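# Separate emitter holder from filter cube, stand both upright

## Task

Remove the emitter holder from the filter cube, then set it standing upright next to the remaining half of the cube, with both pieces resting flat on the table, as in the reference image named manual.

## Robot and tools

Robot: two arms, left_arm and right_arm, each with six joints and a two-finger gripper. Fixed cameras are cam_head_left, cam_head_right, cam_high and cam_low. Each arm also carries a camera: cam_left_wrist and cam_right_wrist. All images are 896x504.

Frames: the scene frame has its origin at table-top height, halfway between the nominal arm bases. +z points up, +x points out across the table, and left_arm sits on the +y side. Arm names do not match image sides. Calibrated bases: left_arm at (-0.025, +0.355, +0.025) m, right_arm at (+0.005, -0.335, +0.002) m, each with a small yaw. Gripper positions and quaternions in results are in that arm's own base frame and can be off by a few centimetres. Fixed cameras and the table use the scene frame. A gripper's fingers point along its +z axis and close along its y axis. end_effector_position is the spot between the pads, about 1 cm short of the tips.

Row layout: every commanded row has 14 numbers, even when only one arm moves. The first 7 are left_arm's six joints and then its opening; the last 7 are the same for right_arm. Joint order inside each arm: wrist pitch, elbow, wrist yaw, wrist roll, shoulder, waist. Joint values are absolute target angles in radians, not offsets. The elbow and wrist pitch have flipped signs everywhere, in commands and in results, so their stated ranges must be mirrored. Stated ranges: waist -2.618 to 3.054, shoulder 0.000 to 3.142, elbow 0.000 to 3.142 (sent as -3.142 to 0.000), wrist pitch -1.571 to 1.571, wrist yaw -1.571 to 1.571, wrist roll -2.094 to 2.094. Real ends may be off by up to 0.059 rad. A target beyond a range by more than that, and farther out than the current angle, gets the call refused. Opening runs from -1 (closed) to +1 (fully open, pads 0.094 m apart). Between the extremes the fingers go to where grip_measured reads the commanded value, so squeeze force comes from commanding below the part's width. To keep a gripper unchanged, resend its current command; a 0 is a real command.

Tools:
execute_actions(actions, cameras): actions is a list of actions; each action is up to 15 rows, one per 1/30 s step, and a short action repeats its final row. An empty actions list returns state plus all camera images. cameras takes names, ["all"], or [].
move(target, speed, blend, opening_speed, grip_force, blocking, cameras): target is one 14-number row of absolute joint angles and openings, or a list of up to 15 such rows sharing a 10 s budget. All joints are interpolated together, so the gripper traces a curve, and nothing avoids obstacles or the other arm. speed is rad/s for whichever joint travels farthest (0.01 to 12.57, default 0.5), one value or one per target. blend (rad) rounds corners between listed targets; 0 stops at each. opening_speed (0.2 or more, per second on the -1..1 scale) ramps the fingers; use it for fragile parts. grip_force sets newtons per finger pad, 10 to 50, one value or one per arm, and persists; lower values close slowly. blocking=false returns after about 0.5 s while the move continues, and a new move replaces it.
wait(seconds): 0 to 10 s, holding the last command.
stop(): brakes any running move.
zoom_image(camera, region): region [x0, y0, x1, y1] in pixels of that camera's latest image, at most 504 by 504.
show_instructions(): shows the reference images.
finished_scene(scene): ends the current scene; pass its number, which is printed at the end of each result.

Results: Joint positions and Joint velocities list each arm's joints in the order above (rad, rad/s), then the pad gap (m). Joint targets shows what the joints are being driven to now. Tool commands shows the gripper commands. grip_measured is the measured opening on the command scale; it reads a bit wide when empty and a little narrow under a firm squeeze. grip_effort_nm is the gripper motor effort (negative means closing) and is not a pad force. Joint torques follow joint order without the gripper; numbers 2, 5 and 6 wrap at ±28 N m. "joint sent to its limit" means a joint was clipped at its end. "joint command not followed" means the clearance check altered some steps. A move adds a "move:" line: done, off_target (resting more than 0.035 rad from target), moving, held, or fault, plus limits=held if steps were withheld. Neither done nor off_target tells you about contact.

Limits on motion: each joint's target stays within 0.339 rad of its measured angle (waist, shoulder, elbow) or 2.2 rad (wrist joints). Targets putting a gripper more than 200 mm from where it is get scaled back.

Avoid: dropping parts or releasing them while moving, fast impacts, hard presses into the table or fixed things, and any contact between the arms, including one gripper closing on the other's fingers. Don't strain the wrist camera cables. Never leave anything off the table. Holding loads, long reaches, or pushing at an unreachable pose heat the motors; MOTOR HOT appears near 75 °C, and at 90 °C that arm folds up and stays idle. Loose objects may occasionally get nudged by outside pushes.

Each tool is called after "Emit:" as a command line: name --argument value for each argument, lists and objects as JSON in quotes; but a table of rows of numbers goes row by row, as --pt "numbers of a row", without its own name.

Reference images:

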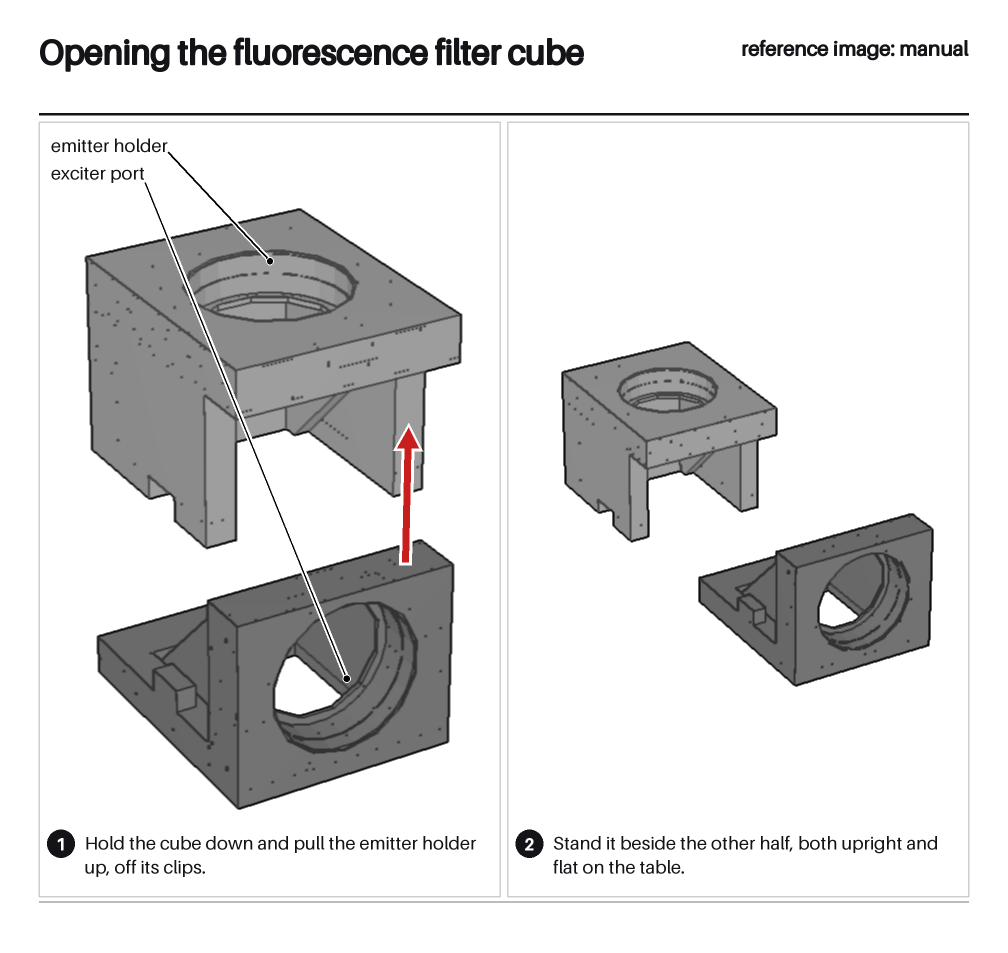

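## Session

Emit:
execute_actions --actions '[]' --cameras '["cam_high", "cam_low", "cam_head_left", "cam_head_right"]'

Scene clock: 0.00 s.
left_arm: end_effector_position=(+0.4084, +0.0349, +0.1149) grip_measured=+1.000 grip_effort_nm=n/a end_effector_quat_wxyz=(+0.593, -0.059, +0.802, +0.043) | right_arm: end_effector_position=(+0.4151, -0.0041, +0.1259) grip_measured=+1.000 grip_effort_nm=n/a end_effector_quat_wxyz=(+0.620, +0.004, +0.781, -0.073)
Joint names: [wrist pitch, elbow, wrist yaw, wrist roll, shoulder, waist]
Joint positions: left_arm=[-0.821 -0.413 -0.105 -0.033 1.532 0.037 0.094] | right_arm=[-0.935 -0.41 0.186 -0.069 1.571 0.068 0.094]
Joint velocities: within noise
Joint torques (N m): no reading
Heat: left arm: 25 °C; right arm: 24 °C.
Joint targets: left_arm=[-0.818 -0.419 -0.105 -0.034 1.526 0.037] | right_arm=[-0.935 -0.417 0.188 -0.069 1.563 0.068]
Tool commands: left_gripper/opening=+1.0 right_gripper/opening=+1.0
Images, in order (width x height): cam_head_left 896x504, cam_head_right 896x504, cam_high 896x504, cam_low 896x504.

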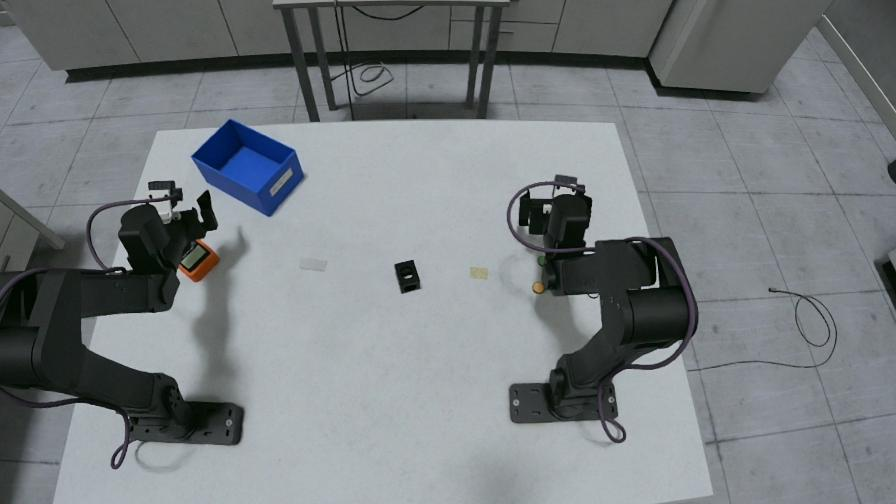

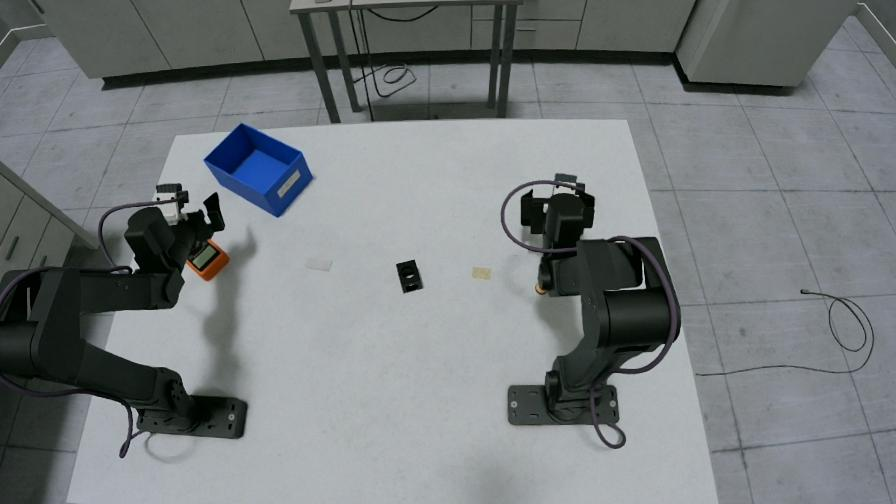

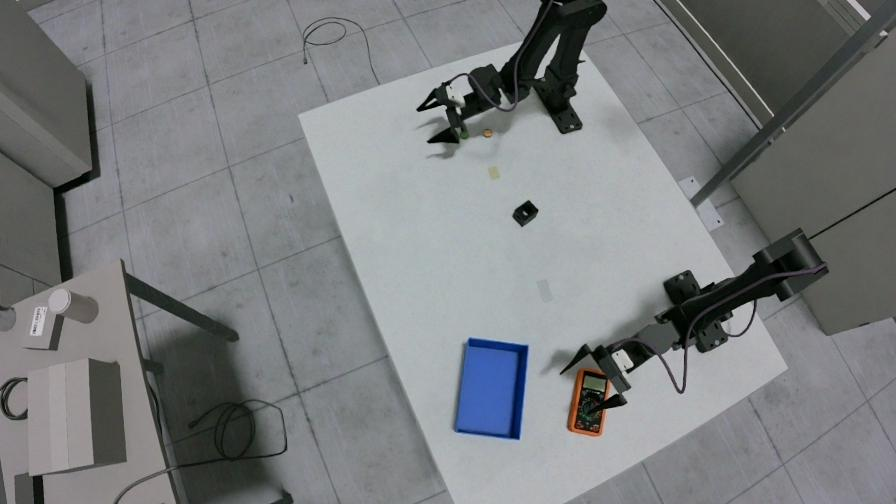

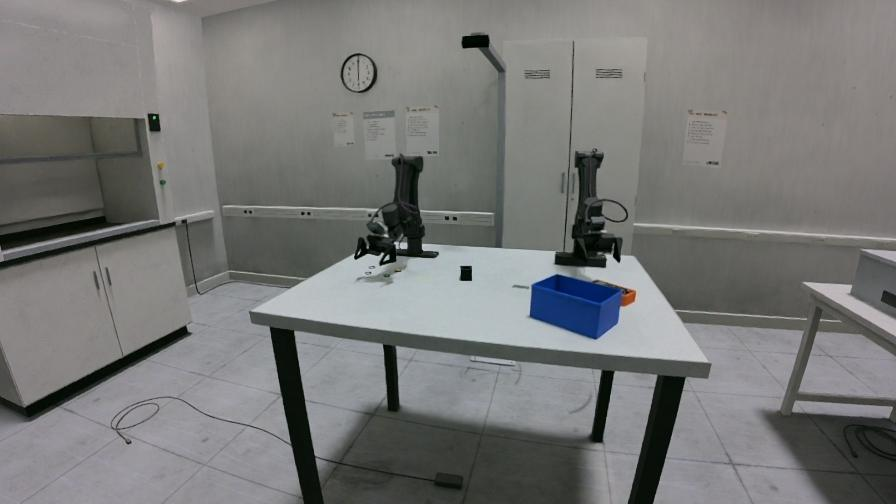

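Emit:
zoom_image --camera "cam_head_left" --region '[340, 220, 500, 310]'

Emit:
zoom_image --camera "cam_high" --region '[480, 180, 570, 240]'

Emit:
zoom_image --camera "cam_low" --region '[430, 250, 500, 290]'

Scaled by 3.150 from the camera's 896x504 image, which has a finer 1280x720 frame.

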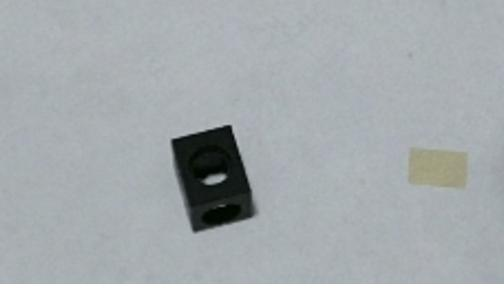

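Scaled by 5.600 from the camera's 896x504 image, which has a finer 1280x720 frame.

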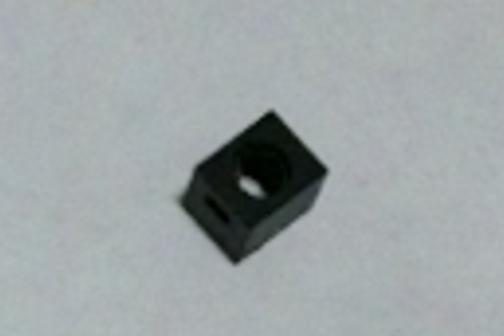

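Scaled by 7.200 from the camera's 896x504 image, which has a finer 1280x720 frame.

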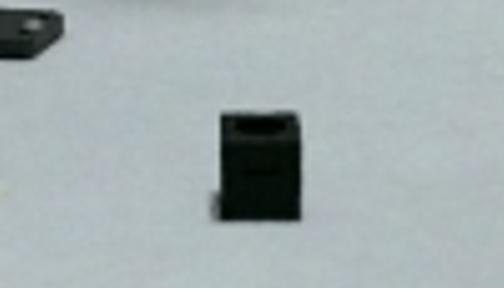

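Emit:
move --pt "-0.2 -0.6 -0.6 -0.37 1.4 -1.15 1.0 1.45 -2.15 -0.11 0.425 2.28 0.485 1.0" --speed 1.5 --cameras '["cam_left_wrist", "cam_right_wrist"]'

Scene clock: 17.93 s.
left_arm: end_effector_position=(+0.2432, -0.2905, +0.1036) grip_measured=+1.000 grip_effort_nm=0.05 end_effector_quat_wxyz=(+0.491, +0.207, +0.840, -0.103) | right_arm: end_effector_position=(+0.3821, +0.2236, +0.0994) grip_measured=+1.000 grip_effort_nm=0.01 end_effector_quat_wxyz=(-0.016, -0.035, +0.998, +0.051)
Joint names: [wrist pitch, elbow, wrist yaw, wrist roll, shoulder, waist]
Joint positions: left_arm=[-0.21 -0.576 -0.59 -0.359 1.426 -1.145 0.094] | right_arm=[1.42 -2.124 -0.105 0.416 2.259 0.484 0.094]
Joint torques (N m): left_arm=[-1.64 -7.08 -0.29 -0.15 -6.5 -0.36] | right_arm=[-0.05 -8.32 -0.12 0.08 -10.45 0.02]
Heat: left arm: 27 °C; right arm: 25 °C.
Joint targets: left_arm=[-0.200 -0.600 -0.600 -0.370 1.400 -1.150] | right_arm=[1.450 -2.150 -0.110 0.425 2.280 0.485]
move: done
Images, in order (width x height): cam_left_wrist 896x504, cam_right_wrist 896x504.

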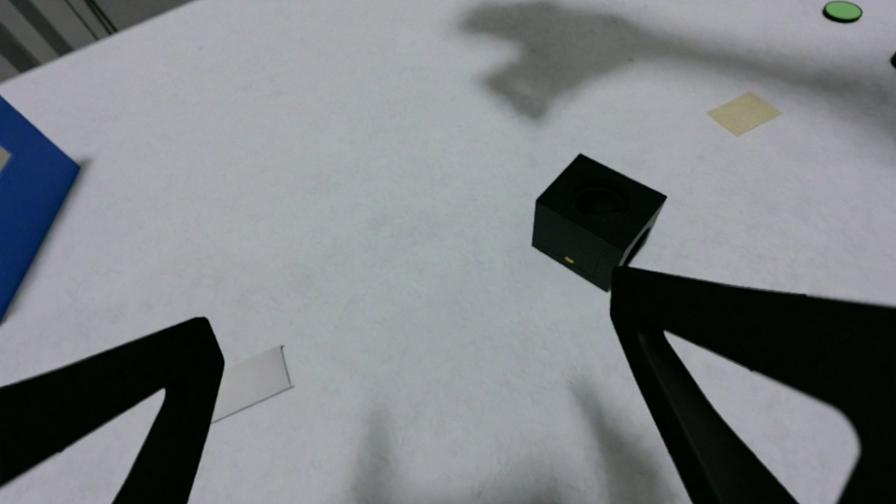

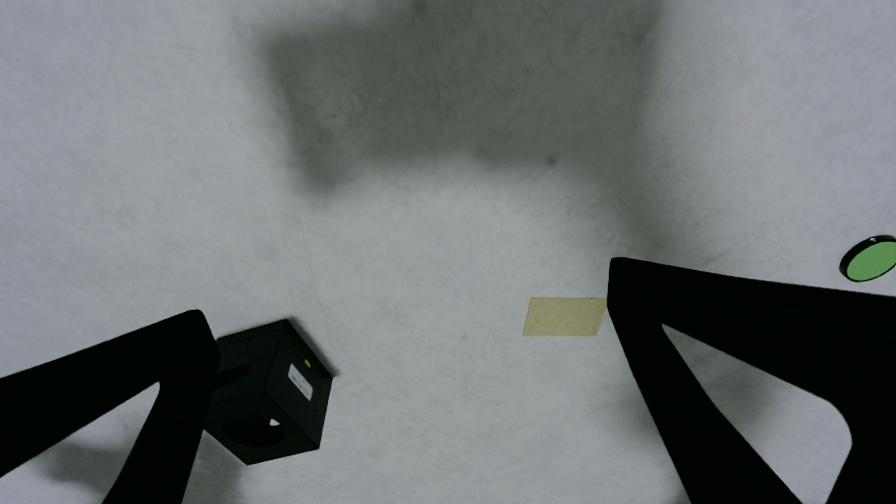

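Emit:
move --pt "-0.703 -0.782 -1.156 -0.621 2.148 -1.577 1.0 1.54 -2.08 -0.157 0.45 2.29 0.771 1.0" --speed 0.8 --cameras '["cam_left_wrist", "cam_right_wrist"]'

Scene clock: 27.17 s.
left_arm: end_effector_position=(+0.1624, -0.3837, +0.0236) grip_measured=+1.000 grip_effort_nm=0.05 end_effector_quat_wxyz=(+0.600, +0.146, +0.780, -0.100) | right_arm: end_effector_position=(+0.2751, +0.3086, +0.0888) grip_measured=+1.000 grip_effort_nm=0.01 end_effector_quat_wxyz=(-0.092, -0.160, +0.982, +0.030)
Joint names: [wrist pitch, elbow, wrist yaw, wrist roll, shoulder, waist]
Joint positions: left_arm=[-0.691 -0.766 -1.142 -0.609 2.132 -1.578 0.094] | right_arm=[1.508 -2.09 -0.154 0.441 2.271 0.773 0.094]
Joint torques (N m): left_arm=[-1.63 -4.26 -0.48 -0.21 -7.19 0.13] | right_arm=[0.27 -4.68 -0.12 0.07 -10.48 -0.24]
Heat: left arm: 28 °C; right arm: 26 °C.
Joint targets: left_arm=[-0.703 -0.782 -1.156 -0.621 2.148 -1.577] | right_arm=[1.540 -2.080 -0.157 0.450 2.290 0.771]
move: done
Images, in order (width x height): cam_left_wrist 896x504, cam_right_wrist 896x504.

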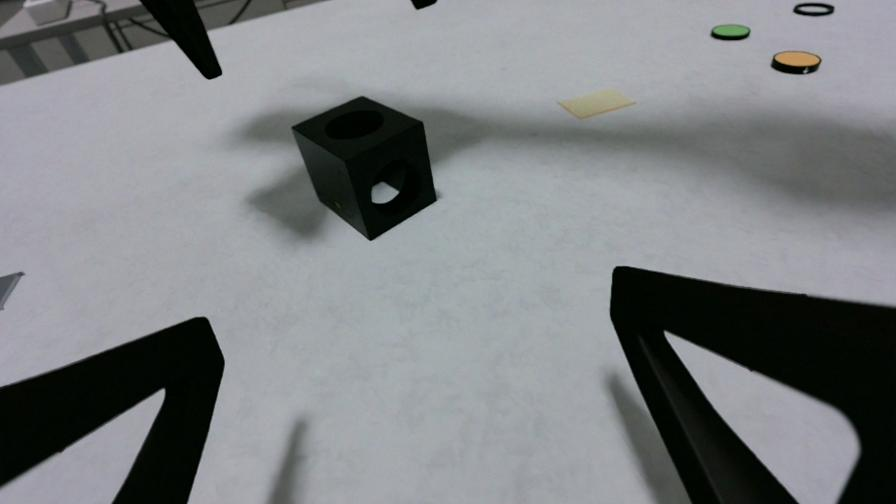

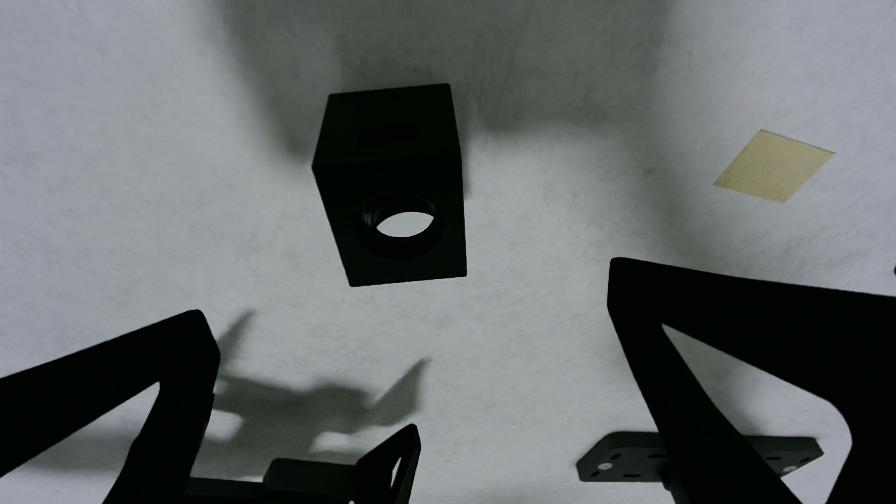

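Emit:
move --pt "-0.703 -0.782 -1.156 -0.621 2.148 -1.577 1.0 1.555 -2.07 -0.165 0.475 2.305 0.794 1.0" --pt "-0.703 -0.782 -1.156 -0.621 2.148 -1.577 1.0 1.352 -1.914 -0.165 0.475 2.331 0.794 1.0" --speed '[0.3, 0.25]' --blend 0.01 --cameras '["cam_left_wrist", "cam_right_wrist"]'

Scene clock: 33.30 s.
left_arm: end_effector_position=(+0.1624, -0.3837, +0.0237) grip_measured=+1.000 grip_effort_nm=0.05 end_effector_quat_wxyz=(+0.600, +0.146, +0.780, -0.100) | right_arm: end_effector_position=(+0.2657, +0.3099, +0.0300) grip_measured=+1.000 grip_effort_nm=0.01 end_effector_quat_wxyz=(-0.113, -0.154, +0.982, +0.016)
Joint names: [wrist pitch, elbow, wrist yaw, wrist roll, shoulder, waist]
Joint positions: left_arm=[-0.691 -0.766 -1.142 -0.609 2.132 -1.578 0.094] | right_arm=[1.344 -1.923 -0.16 0.465 2.314 0.789 0.094]
Joint torques (N m): left_arm=[-1.63 -4.31 -0.49 -0.16 -7.19 0.13] | right_arm=[0.12 -4.67 -0.17 0.09 -10.85 0.35]
Heat: left arm: 28 °C; right arm: 27 °C.
Joint targets: left_arm=[-0.703 -0.782 -1.156 -0.621 2.148 -1.577] | right_arm=[1.352 -1.914 -0.165 0.475 2.331 0.794]
move: done
Images, in order (width x height): cam_left_wrist 896x504, cam_right_wrist 896x504.

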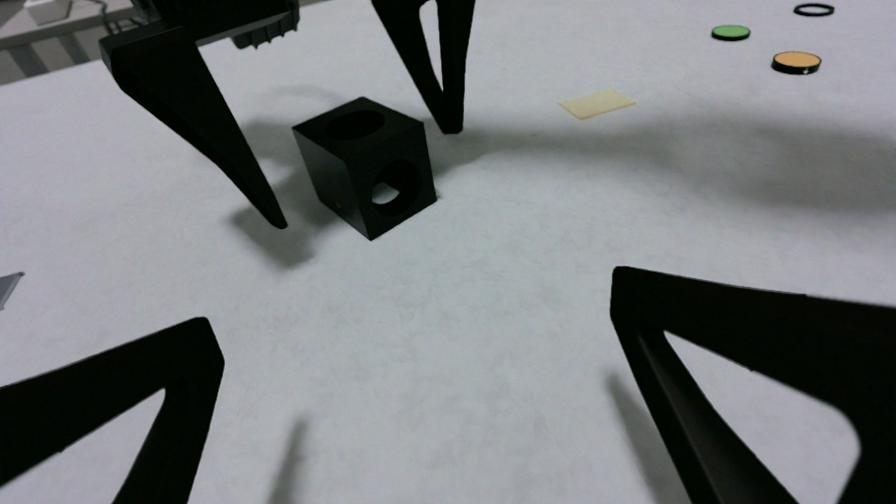

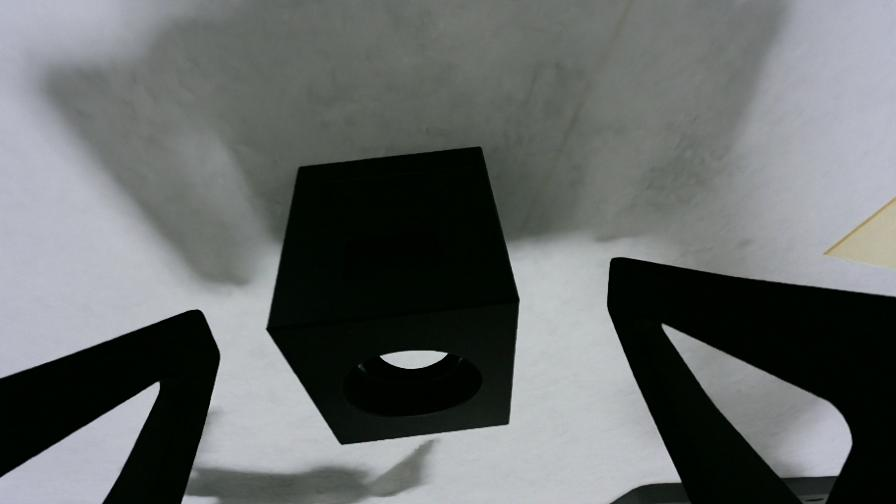

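Emit:
zoom_image --camera "cam_left_wrist" --region '[250, 80, 480, 250]'

Emit:
zoom_image --camera "cam_right_wrist" --region '[180, 130, 640, 460]'

Scaled by 2.191 from the camera's 896x504 image, which has a finer 1280x720 frame.

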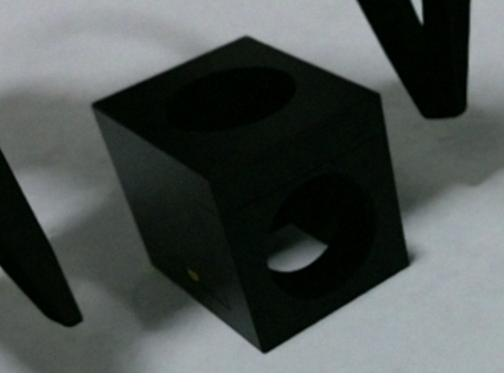

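Scaled by 1.096 from the camera's 896x504 image, which has a finer 1280x720 frame.

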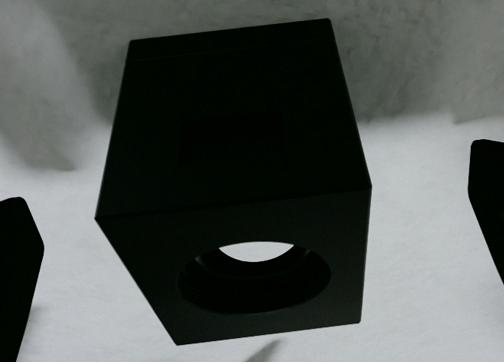

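Emit:
move --target '[-0.703, -0.782, -1.156, -0.621, 2.148, -1.577, 1.0, 1.352, -1.914, -0.165, 0.475, 2.331, 0.794, -0.08]' --opening_speed 1.2 --cameras '["cam_left_wrist", "cam_right_wrist"]'

Emit:
zoom_image --camera "cam_left_wrist" --region '[250, 80, 480, 250]'

Scene clock: 42.87 s.
left_arm: end_effector_position=(+0.1624, -0.3837, +0.0237) grip_measured=+1.000 grip_effort_nm=0.05 end_effector_quat_wxyz=(+0.600, +0.146, +0.780, -0.100) | right_arm: end_effector_position=(+0.2658, +0.3101, +0.0300) grip_measured=-0.077 grip_effort_nm=-0.13 end_effector_quat_wxyz=(-0.113, -0.153, +0.982, +0.017)
Joint names: [wrist pitch, elbow, wrist yaw, wrist roll, shoulder, waist]
Joint positions: left_arm=[-0.691 -0.766 -1.142 -0.609 2.132 -1.578 0.094] | right_arm=[1.343 -1.923 -0.16 0.466 2.314 0.789 0.043]
Joint torques (N m): left_arm=[-1.63 -4.21 -0.5 -0.18 -7.2 0.1] | right_arm=[0.13 -4.7 -0.14 0.07 -10.84 0.4]
Heat: left arm: 27 °C; right arm: 28 °C.
Joint targets: left_arm=[-0.703 -0.782 -1.156 -0.621 2.148 -1.577] | right_arm=[1.352 -1.914 -0.165 0.475 2.331 0.794]
move: done
Images, in order (width x height): cam_left_wrist 896x504, cam_right_wrist 896x504.

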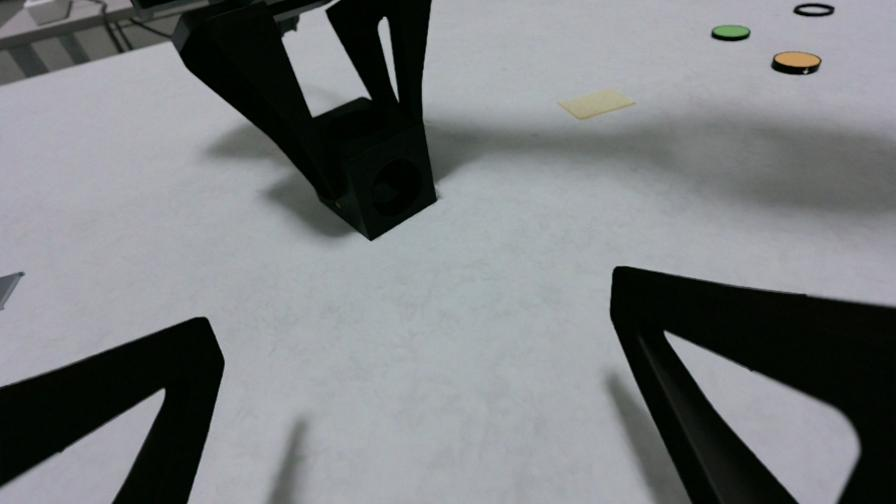

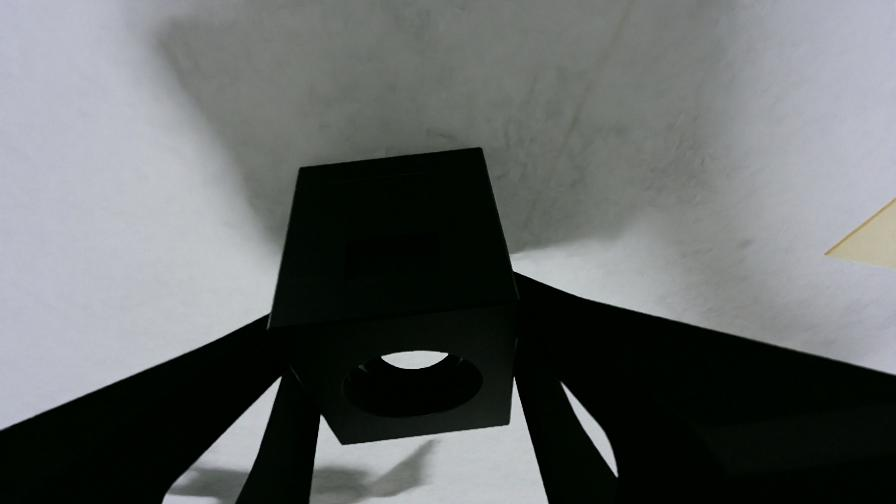

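Scaled by 2.191 from the camera's 896x504 image, which has a finer 1280x720 frame.

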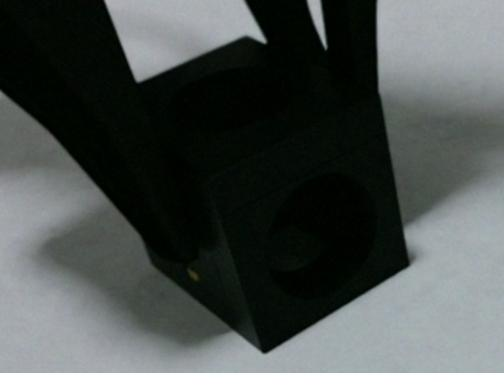

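Emit:
move --target '[-0.703, -0.782, -1.156, -0.621, 2.148, -1.577, 1.0, 1.335, -1.846, -0.174, 0.497, 2.227, 0.806, -0.05]' --speed 0.25 --cameras '["cam_left_wrist", "cam_right_wrist"]'

Emit:
zoom_image --camera "cam_left_wrist" --region '[250, 80, 480, 250]'

Scene clock: 45.60 s.
left_arm: end_effector_position=(+0.1624, -0.3837, +0.0237) grip_measured=+1.000 grip_effort_nm=0.05 end_effector_quat_wxyz=(+0.600, +0.146, +0.780, -0.100) | right_arm: end_effector_position=(+0.2548, +0.3063, +0.0346) grip_measured=-0.053 grip_effort_nm=0.14 end_effector_quat_wxyz=(-0.115, -0.147, +0.982, +0.019)
Joint names: [wrist pitch, elbow, wrist yaw, wrist roll, shoulder, waist]
Joint positions: left_arm=[-0.691 -0.766 -1.142 -0.609 2.132 -1.578 0.094] | right_arm=[1.325 -1.856 -0.169 0.487 2.265 0.798 0.045]
Joint torques (N m): left_arm=[-1.63 -4.22 -0.49 -0.18 -7.21 0.06] | right_arm=[0.13 -4.49 -0.17 0.1 -15.06 0.59]
Heat: left arm: 27 °C; right arm: 28 °C.
Joint targets: left_arm=[-0.703 -0.782 -1.156 -0.621 2.148 -1.577] | right_arm=[1.335 -1.846 -0.174 0.497 2.227 0.806]
move: off_target (right_arm); right_arm: the shoulder is farthest, 0.038 rad from its target
Images, in order (width x height): cam_left_wrist 896x504, cam_right_wrist 896x504.

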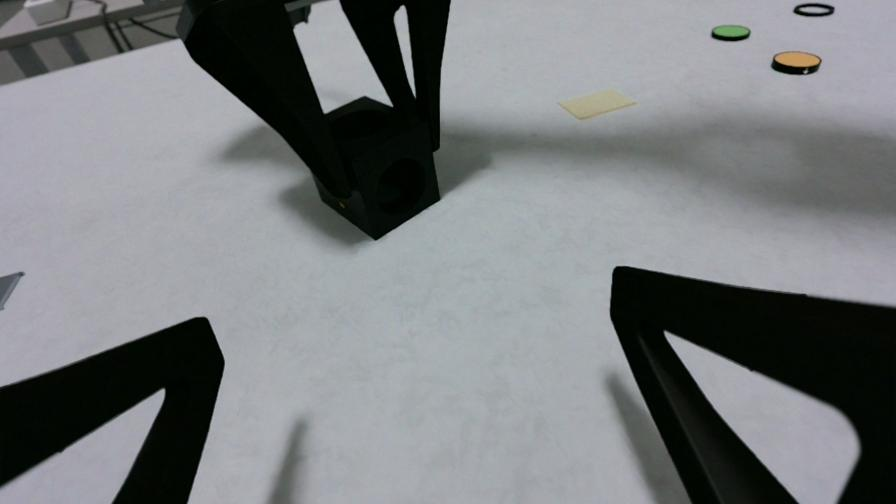

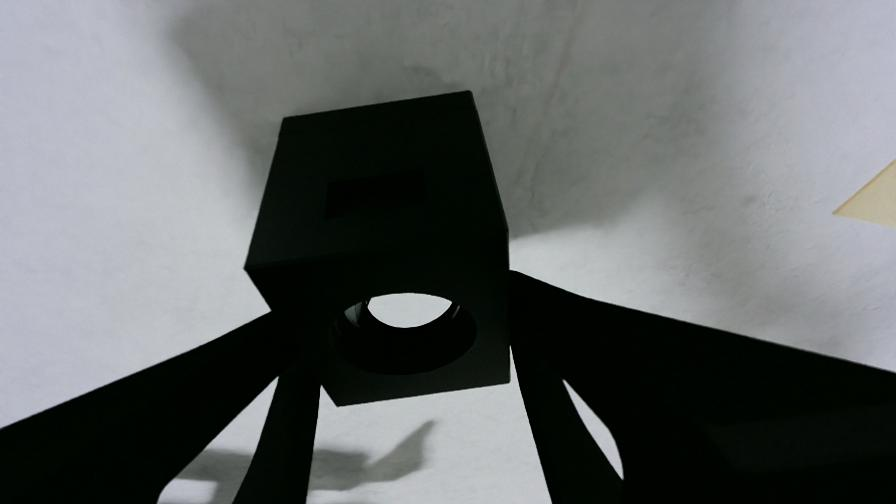

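Scaled by 2.191 from the camera's 896x504 image, which has a finer 1280x720 frame.

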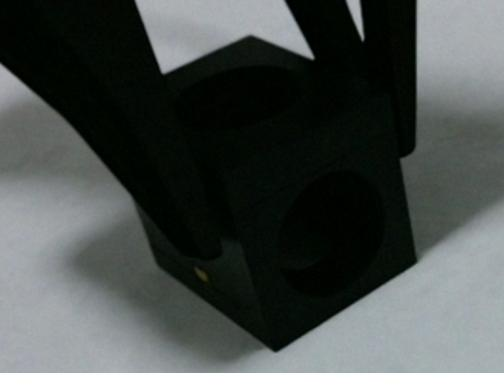

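Emit:
move --pt "-0.703 -0.782 -1.156 -0.621 2.148 -1.577 1.0 1.335 -1.846 -0.174 0.497 2.227 0.806 -0.36" --pt "-0.703 -0.782 -1.156 -0.621 2.148 -1.577 1.0 1.41 -1.915 -0.174 0.497 2.212 0.806 -0.36" --pt "-0.703 -0.782 -1.156 -0.621 2.148 -1.577 1.0 1.135 -1.566 -0.305 1.0 2.012 0.702 -0.36" --speed '[0.2, 0.2, 0.35]' --blend '[0, 0.01, 0]' --opening_speed 0.4 --cameras '["cam_left_wrist", "cam_right_wrist"]'

Scene clock: 52.53 s.
left_arm: end_effector_position=(+0.1624, -0.3837, +0.0237) grip_measured=+1.000 grip_effort_nm=0.05 end_effector_quat_wxyz=(+0.600, +0.146, +0.780, -0.100) | right_arm: end_effector_position=(+0.2541, +0.2878, +0.0483) grip_measured=-0.174 grip_effort_nm=-1.02 end_effector_quat_wxyz=(-0.121, +0.141, +0.979, +0.085)
Joint names: [wrist pitch, elbow, wrist yaw, wrist roll, shoulder, waist]
Joint positions: left_arm=[-0.691 -0.766 -1.142 -0.609 2.132 -1.578 0.094] | right_arm=[1.12 -1.574 -0.295 0.99 2.058 0.708 0.039]
Joint torques (N m): left_arm=[-1.63 -4.26 -0.5 -0.17 -7.24 0.14] | right_arm=[-0.05 -4.88 -0.3 0.12 -14.3 -0.64]
Heat: left arm: 27 °C; right arm: 30 °C.
Joint targets: left_arm=[-0.703 -0.782 -1.156 -0.621 2.148 -1.577] | right_arm=[1.135 -1.566 -0.305 1.000 2.012 0.702]
move: off_target (right_arm); right_arm: the shoulder is farthest, 0.046 rad from its target
Images, in order (width x height): cam_left_wrist 896x504, cam_right_wrist 896x504.

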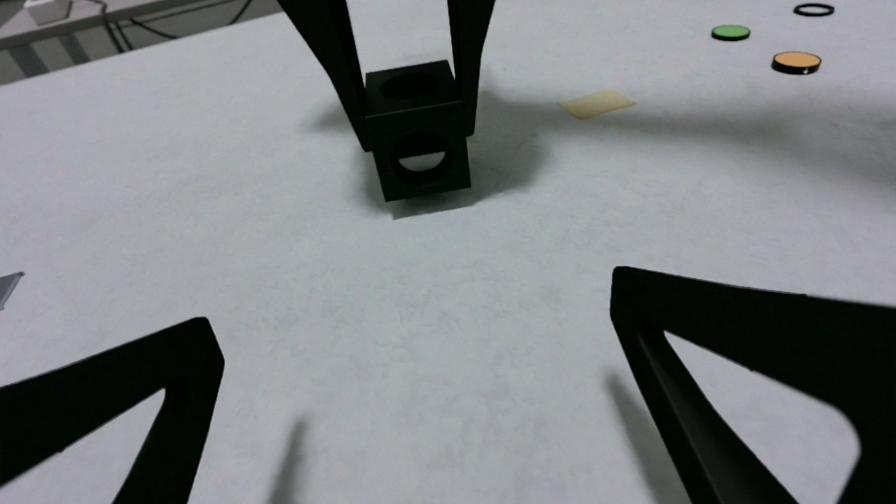

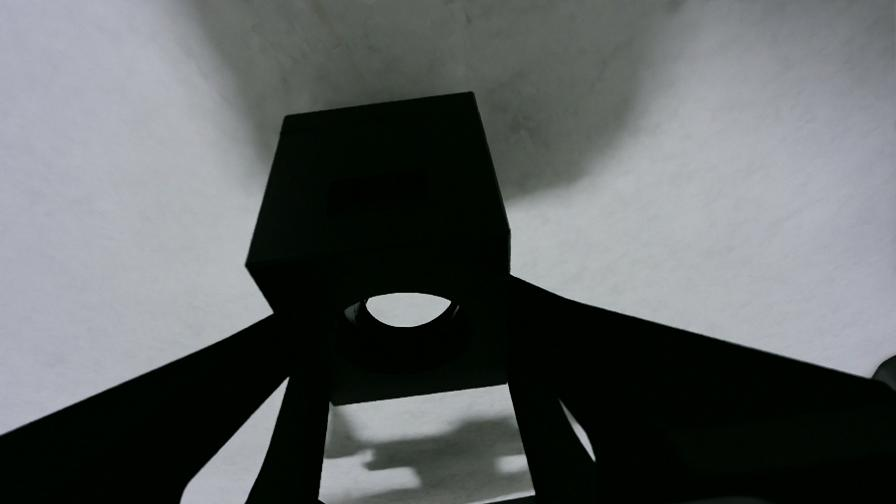

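Emit:
move --target '[-0.703, -0.782, -1.156, -0.621, 2.148, -1.577, 1.0, 1.089, -1.525, -0.305, 1.0, 2.083, 0.700, -0.36]' --speed 0.1 --cameras '["cam_left_wrist"]'

Emit:
zoom_image --camera "cam_left_wrist" --region '[330, 50, 530, 230]'

Scene clock: 55.43 s.
left_arm: end_effector_position=(+0.1624, -0.3837, +0.0237) grip_measured=+1.000 grip_effort_nm=0.05 end_effector_quat_wxyz=(+0.600, +0.146, +0.780, -0.100) | right_arm: end_effector_position=(+0.2516, +0.2863, +0.0369) grip_measured=-0.174 grip_effort_nm=-1.02 end_effector_quat_wxyz=(-0.124, +0.142, +0.978, +0.084)
Joint names: [wrist pitch, elbow, wrist yaw, wrist roll, shoulder, waist]
Joint positions: left_arm=[-0.691 -0.766 -1.142 -0.609 2.132 -1.578 0.094] | right_arm=[1.081 -1.536 -0.298 0.991 2.065 0.708 0.039]
Joint velocities: left_arm=[within noise] | right_arm=[-0.037 0.007 -0.154 -0.007 0.007 0.017 0]
Joint torques (N m): left_arm=[-1.63 -4.29 -0.49 -0.16 -7.19 0.12] | right_arm=[-0.12 -4.53 -0.29 0.08 -8.87 -0.77]
Heat: left arm: 27 °C; right arm: 30 °C.
Joint targets: left_arm=[-0.703 -0.782 -1.156 -0.621 2.148 -1.577] | right_arm=[1.089 -1.525 -0.305 1.000 2.083 0.700]
move: done
Images, in order (width x height): cam_left_wrist 896x504.

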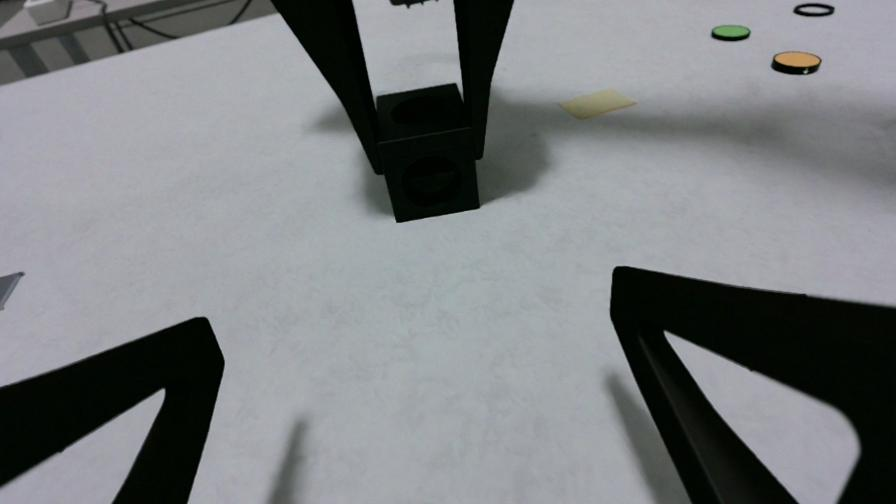

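Scaled by 2.520 from the camera's 896x504 image, which has a finer 1280x720 frame.

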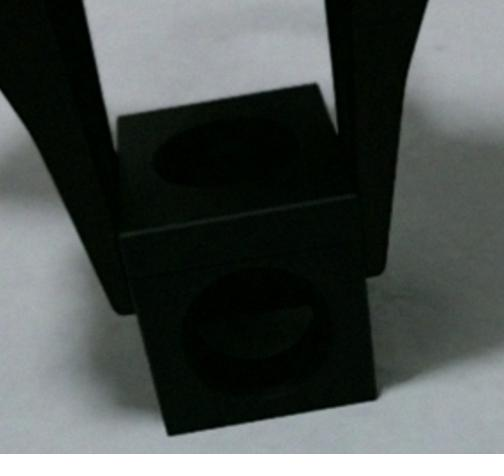

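Emit:
move --pt "-0.773 -0.973 -1.062 -0.504 2.302 -1.431 0.3 1.089 -1.525 -0.305 1.0 2.083 0.700 -0.36" --pt "-0.8645 -1.0757 -0.965 -0.396 2.404 -1.319 0.3 1.089 -1.525 -0.305 1.0 2.083 0.700 -0.36" --speed '[0.3, 0.12]' --blend 0.01 --cameras '["cam_left_wrist", "cam_right_wrist"]'

Emit:
zoom_image --camera "cam_left_wrist" --region '[230, 60, 620, 360]'

Scene clock: 59.37 s.
left_arm: end_effector_position=(+0.2634, -0.4324, +0.0014) grip_measured=+0.302 grip_effort_nm=-0.03 end_effector_quat_wxyz=(+0.603, +0.118, +0.784, -0.094) | right_arm: end_effector_position=(+0.2516, +0.2863, +0.0369) grip_measured=-0.174 grip_effort_nm=-1.02 end_effector_quat_wxyz=(-0.124, +0.142, +0.978, +0.084)
Joint names: [wrist pitch, elbow, wrist yaw, wrist roll, shoulder, waist]
Joint positions: left_arm=[-0.852 -1.058 -0.967 -0.399 2.376 -1.323 0.061] | right_arm=[1.081 -1.536 -0.298 0.991 2.065 0.708 0.039]
Joint torques (N m): left_arm=[-1.86 -4.88 -0.26 -0.08 -8.44 0.39] | right_arm=[-0.13 -4.48 -0.27 0.07 -8.84 -0.72]
Heat: left arm: 27 °C; right arm: 29 °C.
Joint targets: left_arm=[-0.865 -1.076 -0.965 -0.396 2.404 -1.319] | right_arm=[1.089 -1.525 -0.305 1.000 2.083 0.700]
move: done
Images, in order (width x height): cam_left_wrist 896x504, cam_right_wrist 896x504.

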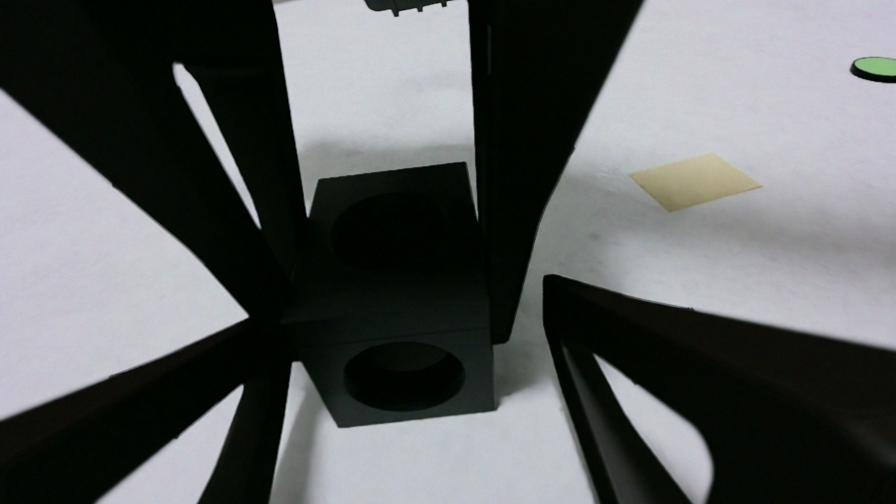

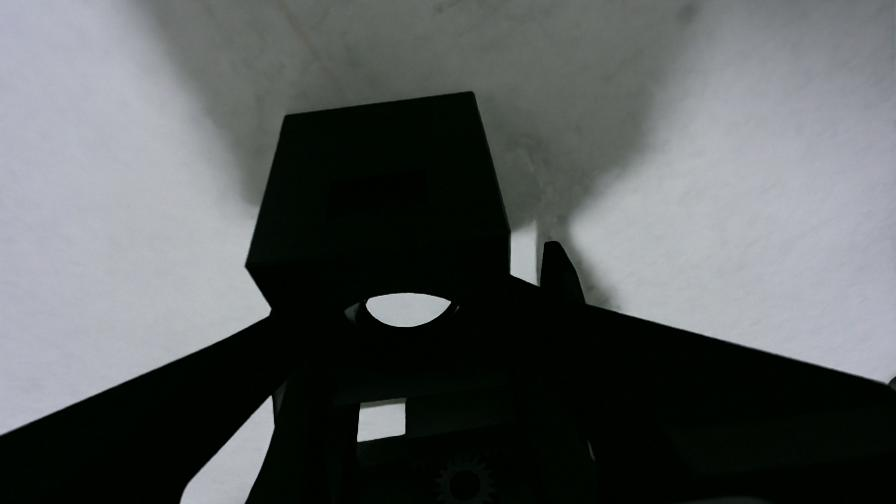

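Scaled by 1.292 from the camera's 896x504 image, which has a finer 1280x720 frame.

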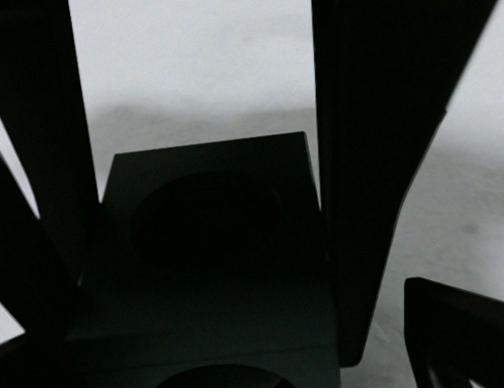

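Emit:
move --target '[-0.895, -1.014, -0.958, -0.387, 2.34, -1.337, 0.3, 1.089, -1.525, -0.305, 1.0, 2.083, 0.700, -0.36]' --speed 0.12 --cameras '["cam_left_wrist"]'

Scene clock: 62.90 s.
left_arm: end_effector_position=(+0.2588, -0.4276, -0.0027) grip_measured=+0.302 grip_effort_nm=-0.03 end_effector_quat_wxyz=(+0.602, +0.125, +0.783, -0.096) | right_arm: end_effector_position=(+0.2516, +0.2863, +0.0369) grip_measured=-0.174 grip_effort_nm=-1.02 end_effector_quat_wxyz=(-0.124, +0.142, +0.978, +0.084)
Joint names: [wrist pitch, elbow, wrist yaw, wrist roll, shoulder, waist]
Joint positions: left_arm=[-0.886 -1.024 -0.961 -0.39 2.376 -1.329 0.061] | right_arm=[1.081 -1.536 -0.298 0.991 2.065 0.708 0.039]
Joint torques (N m): left_arm=[-1.83 -2.41 -0.21 0.01 -12.97 -0.57] | right_arm=[-0.11 -4.49 -0.3 0.08 -8.85 -0.66]
Heat: left arm: 28 °C; right arm: 29 °C.
Joint targets: left_arm=[-0.895 -1.014 -0.958 -0.387 2.340 -1.337] | right_arm=[1.089 -1.525 -0.305 1.000 2.083 0.700]
move: off_target (left_arm); left_arm: the shoulder is farthest, 0.036 rad from its target
Images, in order (width x height): cam_left_wrist 896x504.

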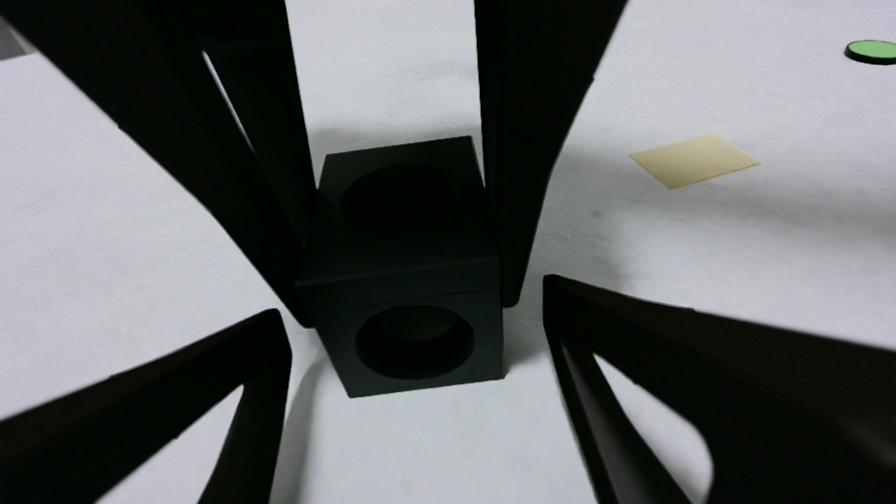

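Emit:
move --target '[-0.895, -1.014, -0.958, -0.387, 2.34, -1.337, -0.35, 1.089, -1.525, -0.305, 1.0, 2.083, 0.700, -0.36]' --opening_speed 0.45 --cameras '["cam_left_wrist"]'

Scene clock: 65.37 s.
left_arm: end_effector_position=(+0.2588, -0.4276, -0.0026) grip_measured=-0.039 grip_effort_nm=-0.98 end_effector_quat_wxyz=(+0.602, +0.126, +0.783, -0.095) | right_arm: end_effector_position=(+0.2516, +0.2863, +0.0369) grip_measured=-0.174 grip_effort_nm=-1.02 end_effector_quat_wxyz=(-0.124, +0.142, +0.978, +0.084)
Joint names: [wrist pitch, elbow, wrist yaw, wrist roll, shoulder, waist]
Joint positions: left_arm=[-0.886 -1.024 -0.962 -0.388 2.376 -1.329 0.045] | right_arm=[1.081 -1.536 -0.298 0.991 2.065 0.708 0.039]
Joint torques (N m): left_arm=[-1.81 -2.5 -0.2 -0.01 -12.97 -0.59] | right_arm=[-0.13 -4.45 -0.27 0.08 -8.79 -0.73]
Heat: left arm: 28 °C; right arm: 29 °C.
Joint targets: left_arm=[-0.895 -1.014 -0.958 -0.387 2.340 -1.337] | right_arm=[1.089 -1.525 -0.305 1.000 2.083 0.700]
move: off_target (left_arm); left_arm: the shoulder is farthest, 0.036 rad from its target
Images, in order (width x height): cam_left_wrist 896x504.

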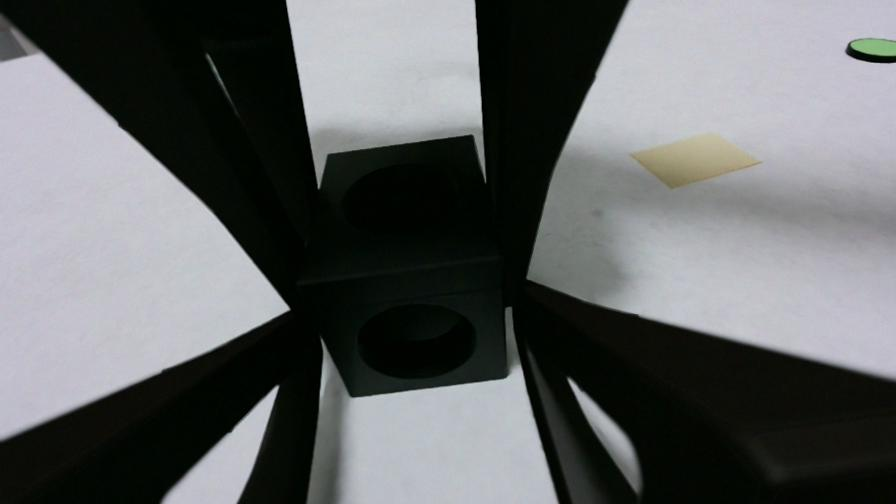

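Emit:
move --target '[-0.895, -1.014, -0.958, -0.387, 2.34, -1.337, 0.15, 1.089, -1.525, -0.305, 1.0, 2.083, 0.700, -0.36]' --cameras '["cam_left_wrist", "cam_right_wrist"]'

Emit:
zoom_image --camera "cam_left_wrist" --region '[240, 220, 580, 420]'

Scene clock: 66.50 s.
left_arm: end_effector_position=(+0.2588, -0.4277, -0.0026) grip_measured=+0.148 grip_effort_nm=0.14 end_effector_quat_wxyz=(+0.602, +0.126, +0.783, -0.095) | right_arm: end_effector_position=(+0.2516, +0.2863, +0.0369) grip_measured=-0.174 grip_effort_nm=-1.02 end_effector_quat_wxyz=(-0.124, +0.142, +0.978, +0.084)
Joint names: [wrist pitch, elbow, wrist yaw, wrist roll, shoulder, waist]
Joint positions: left_arm=[-0.886 -1.024 -0.961 -0.388 2.376 -1.329 0.054] | right_arm=[1.081 -1.536 -0.298 0.991 2.065 0.708 0.039]
Joint torques (N m): left_arm=[-1.82 -2.5 -0.21 -0.01 -12.96 -0.64] | right_arm=[-0.12 -4.46 -0.26 0.09 -8.83 -0.76]
Heat: left arm: 28 °C; right arm: 28 °C.
Joint targets: left_arm=[-0.895 -1.014 -0.958 -0.387 2.340 -1.337] | right_arm=[1.089 -1.525 -0.305 1.000 2.083 0.700]
move: off_target (left_arm); left_arm: the shoulder is farthest, 0.036 rad from its target
Images, in order (width x height): cam_left_wrist 896x504, cam_right_wrist 896x504.

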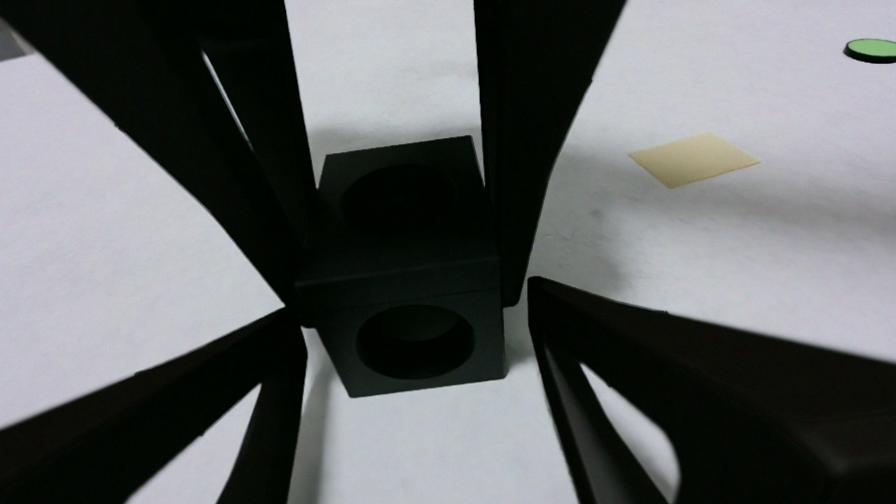

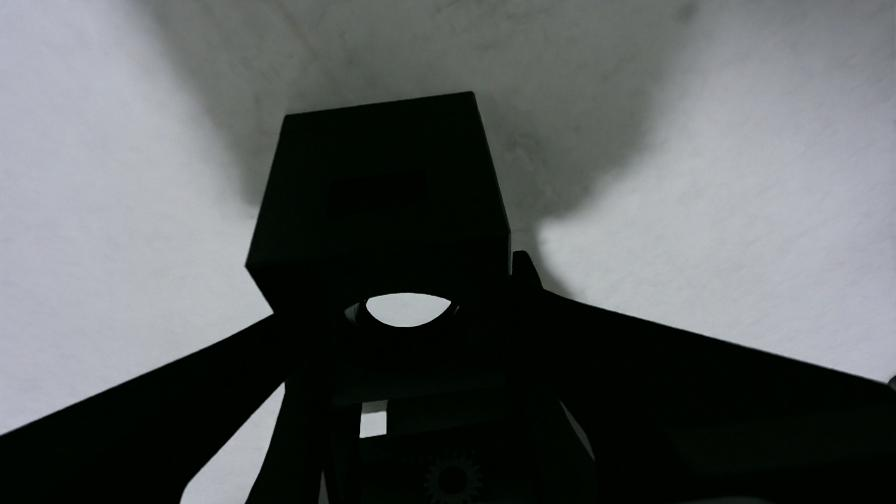

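Scaled by 1.482 from the camera's 896x504 image, which has a finer 1280x720 frame.

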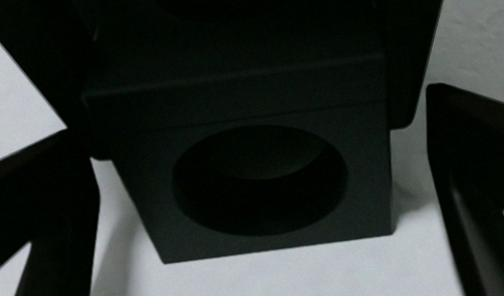

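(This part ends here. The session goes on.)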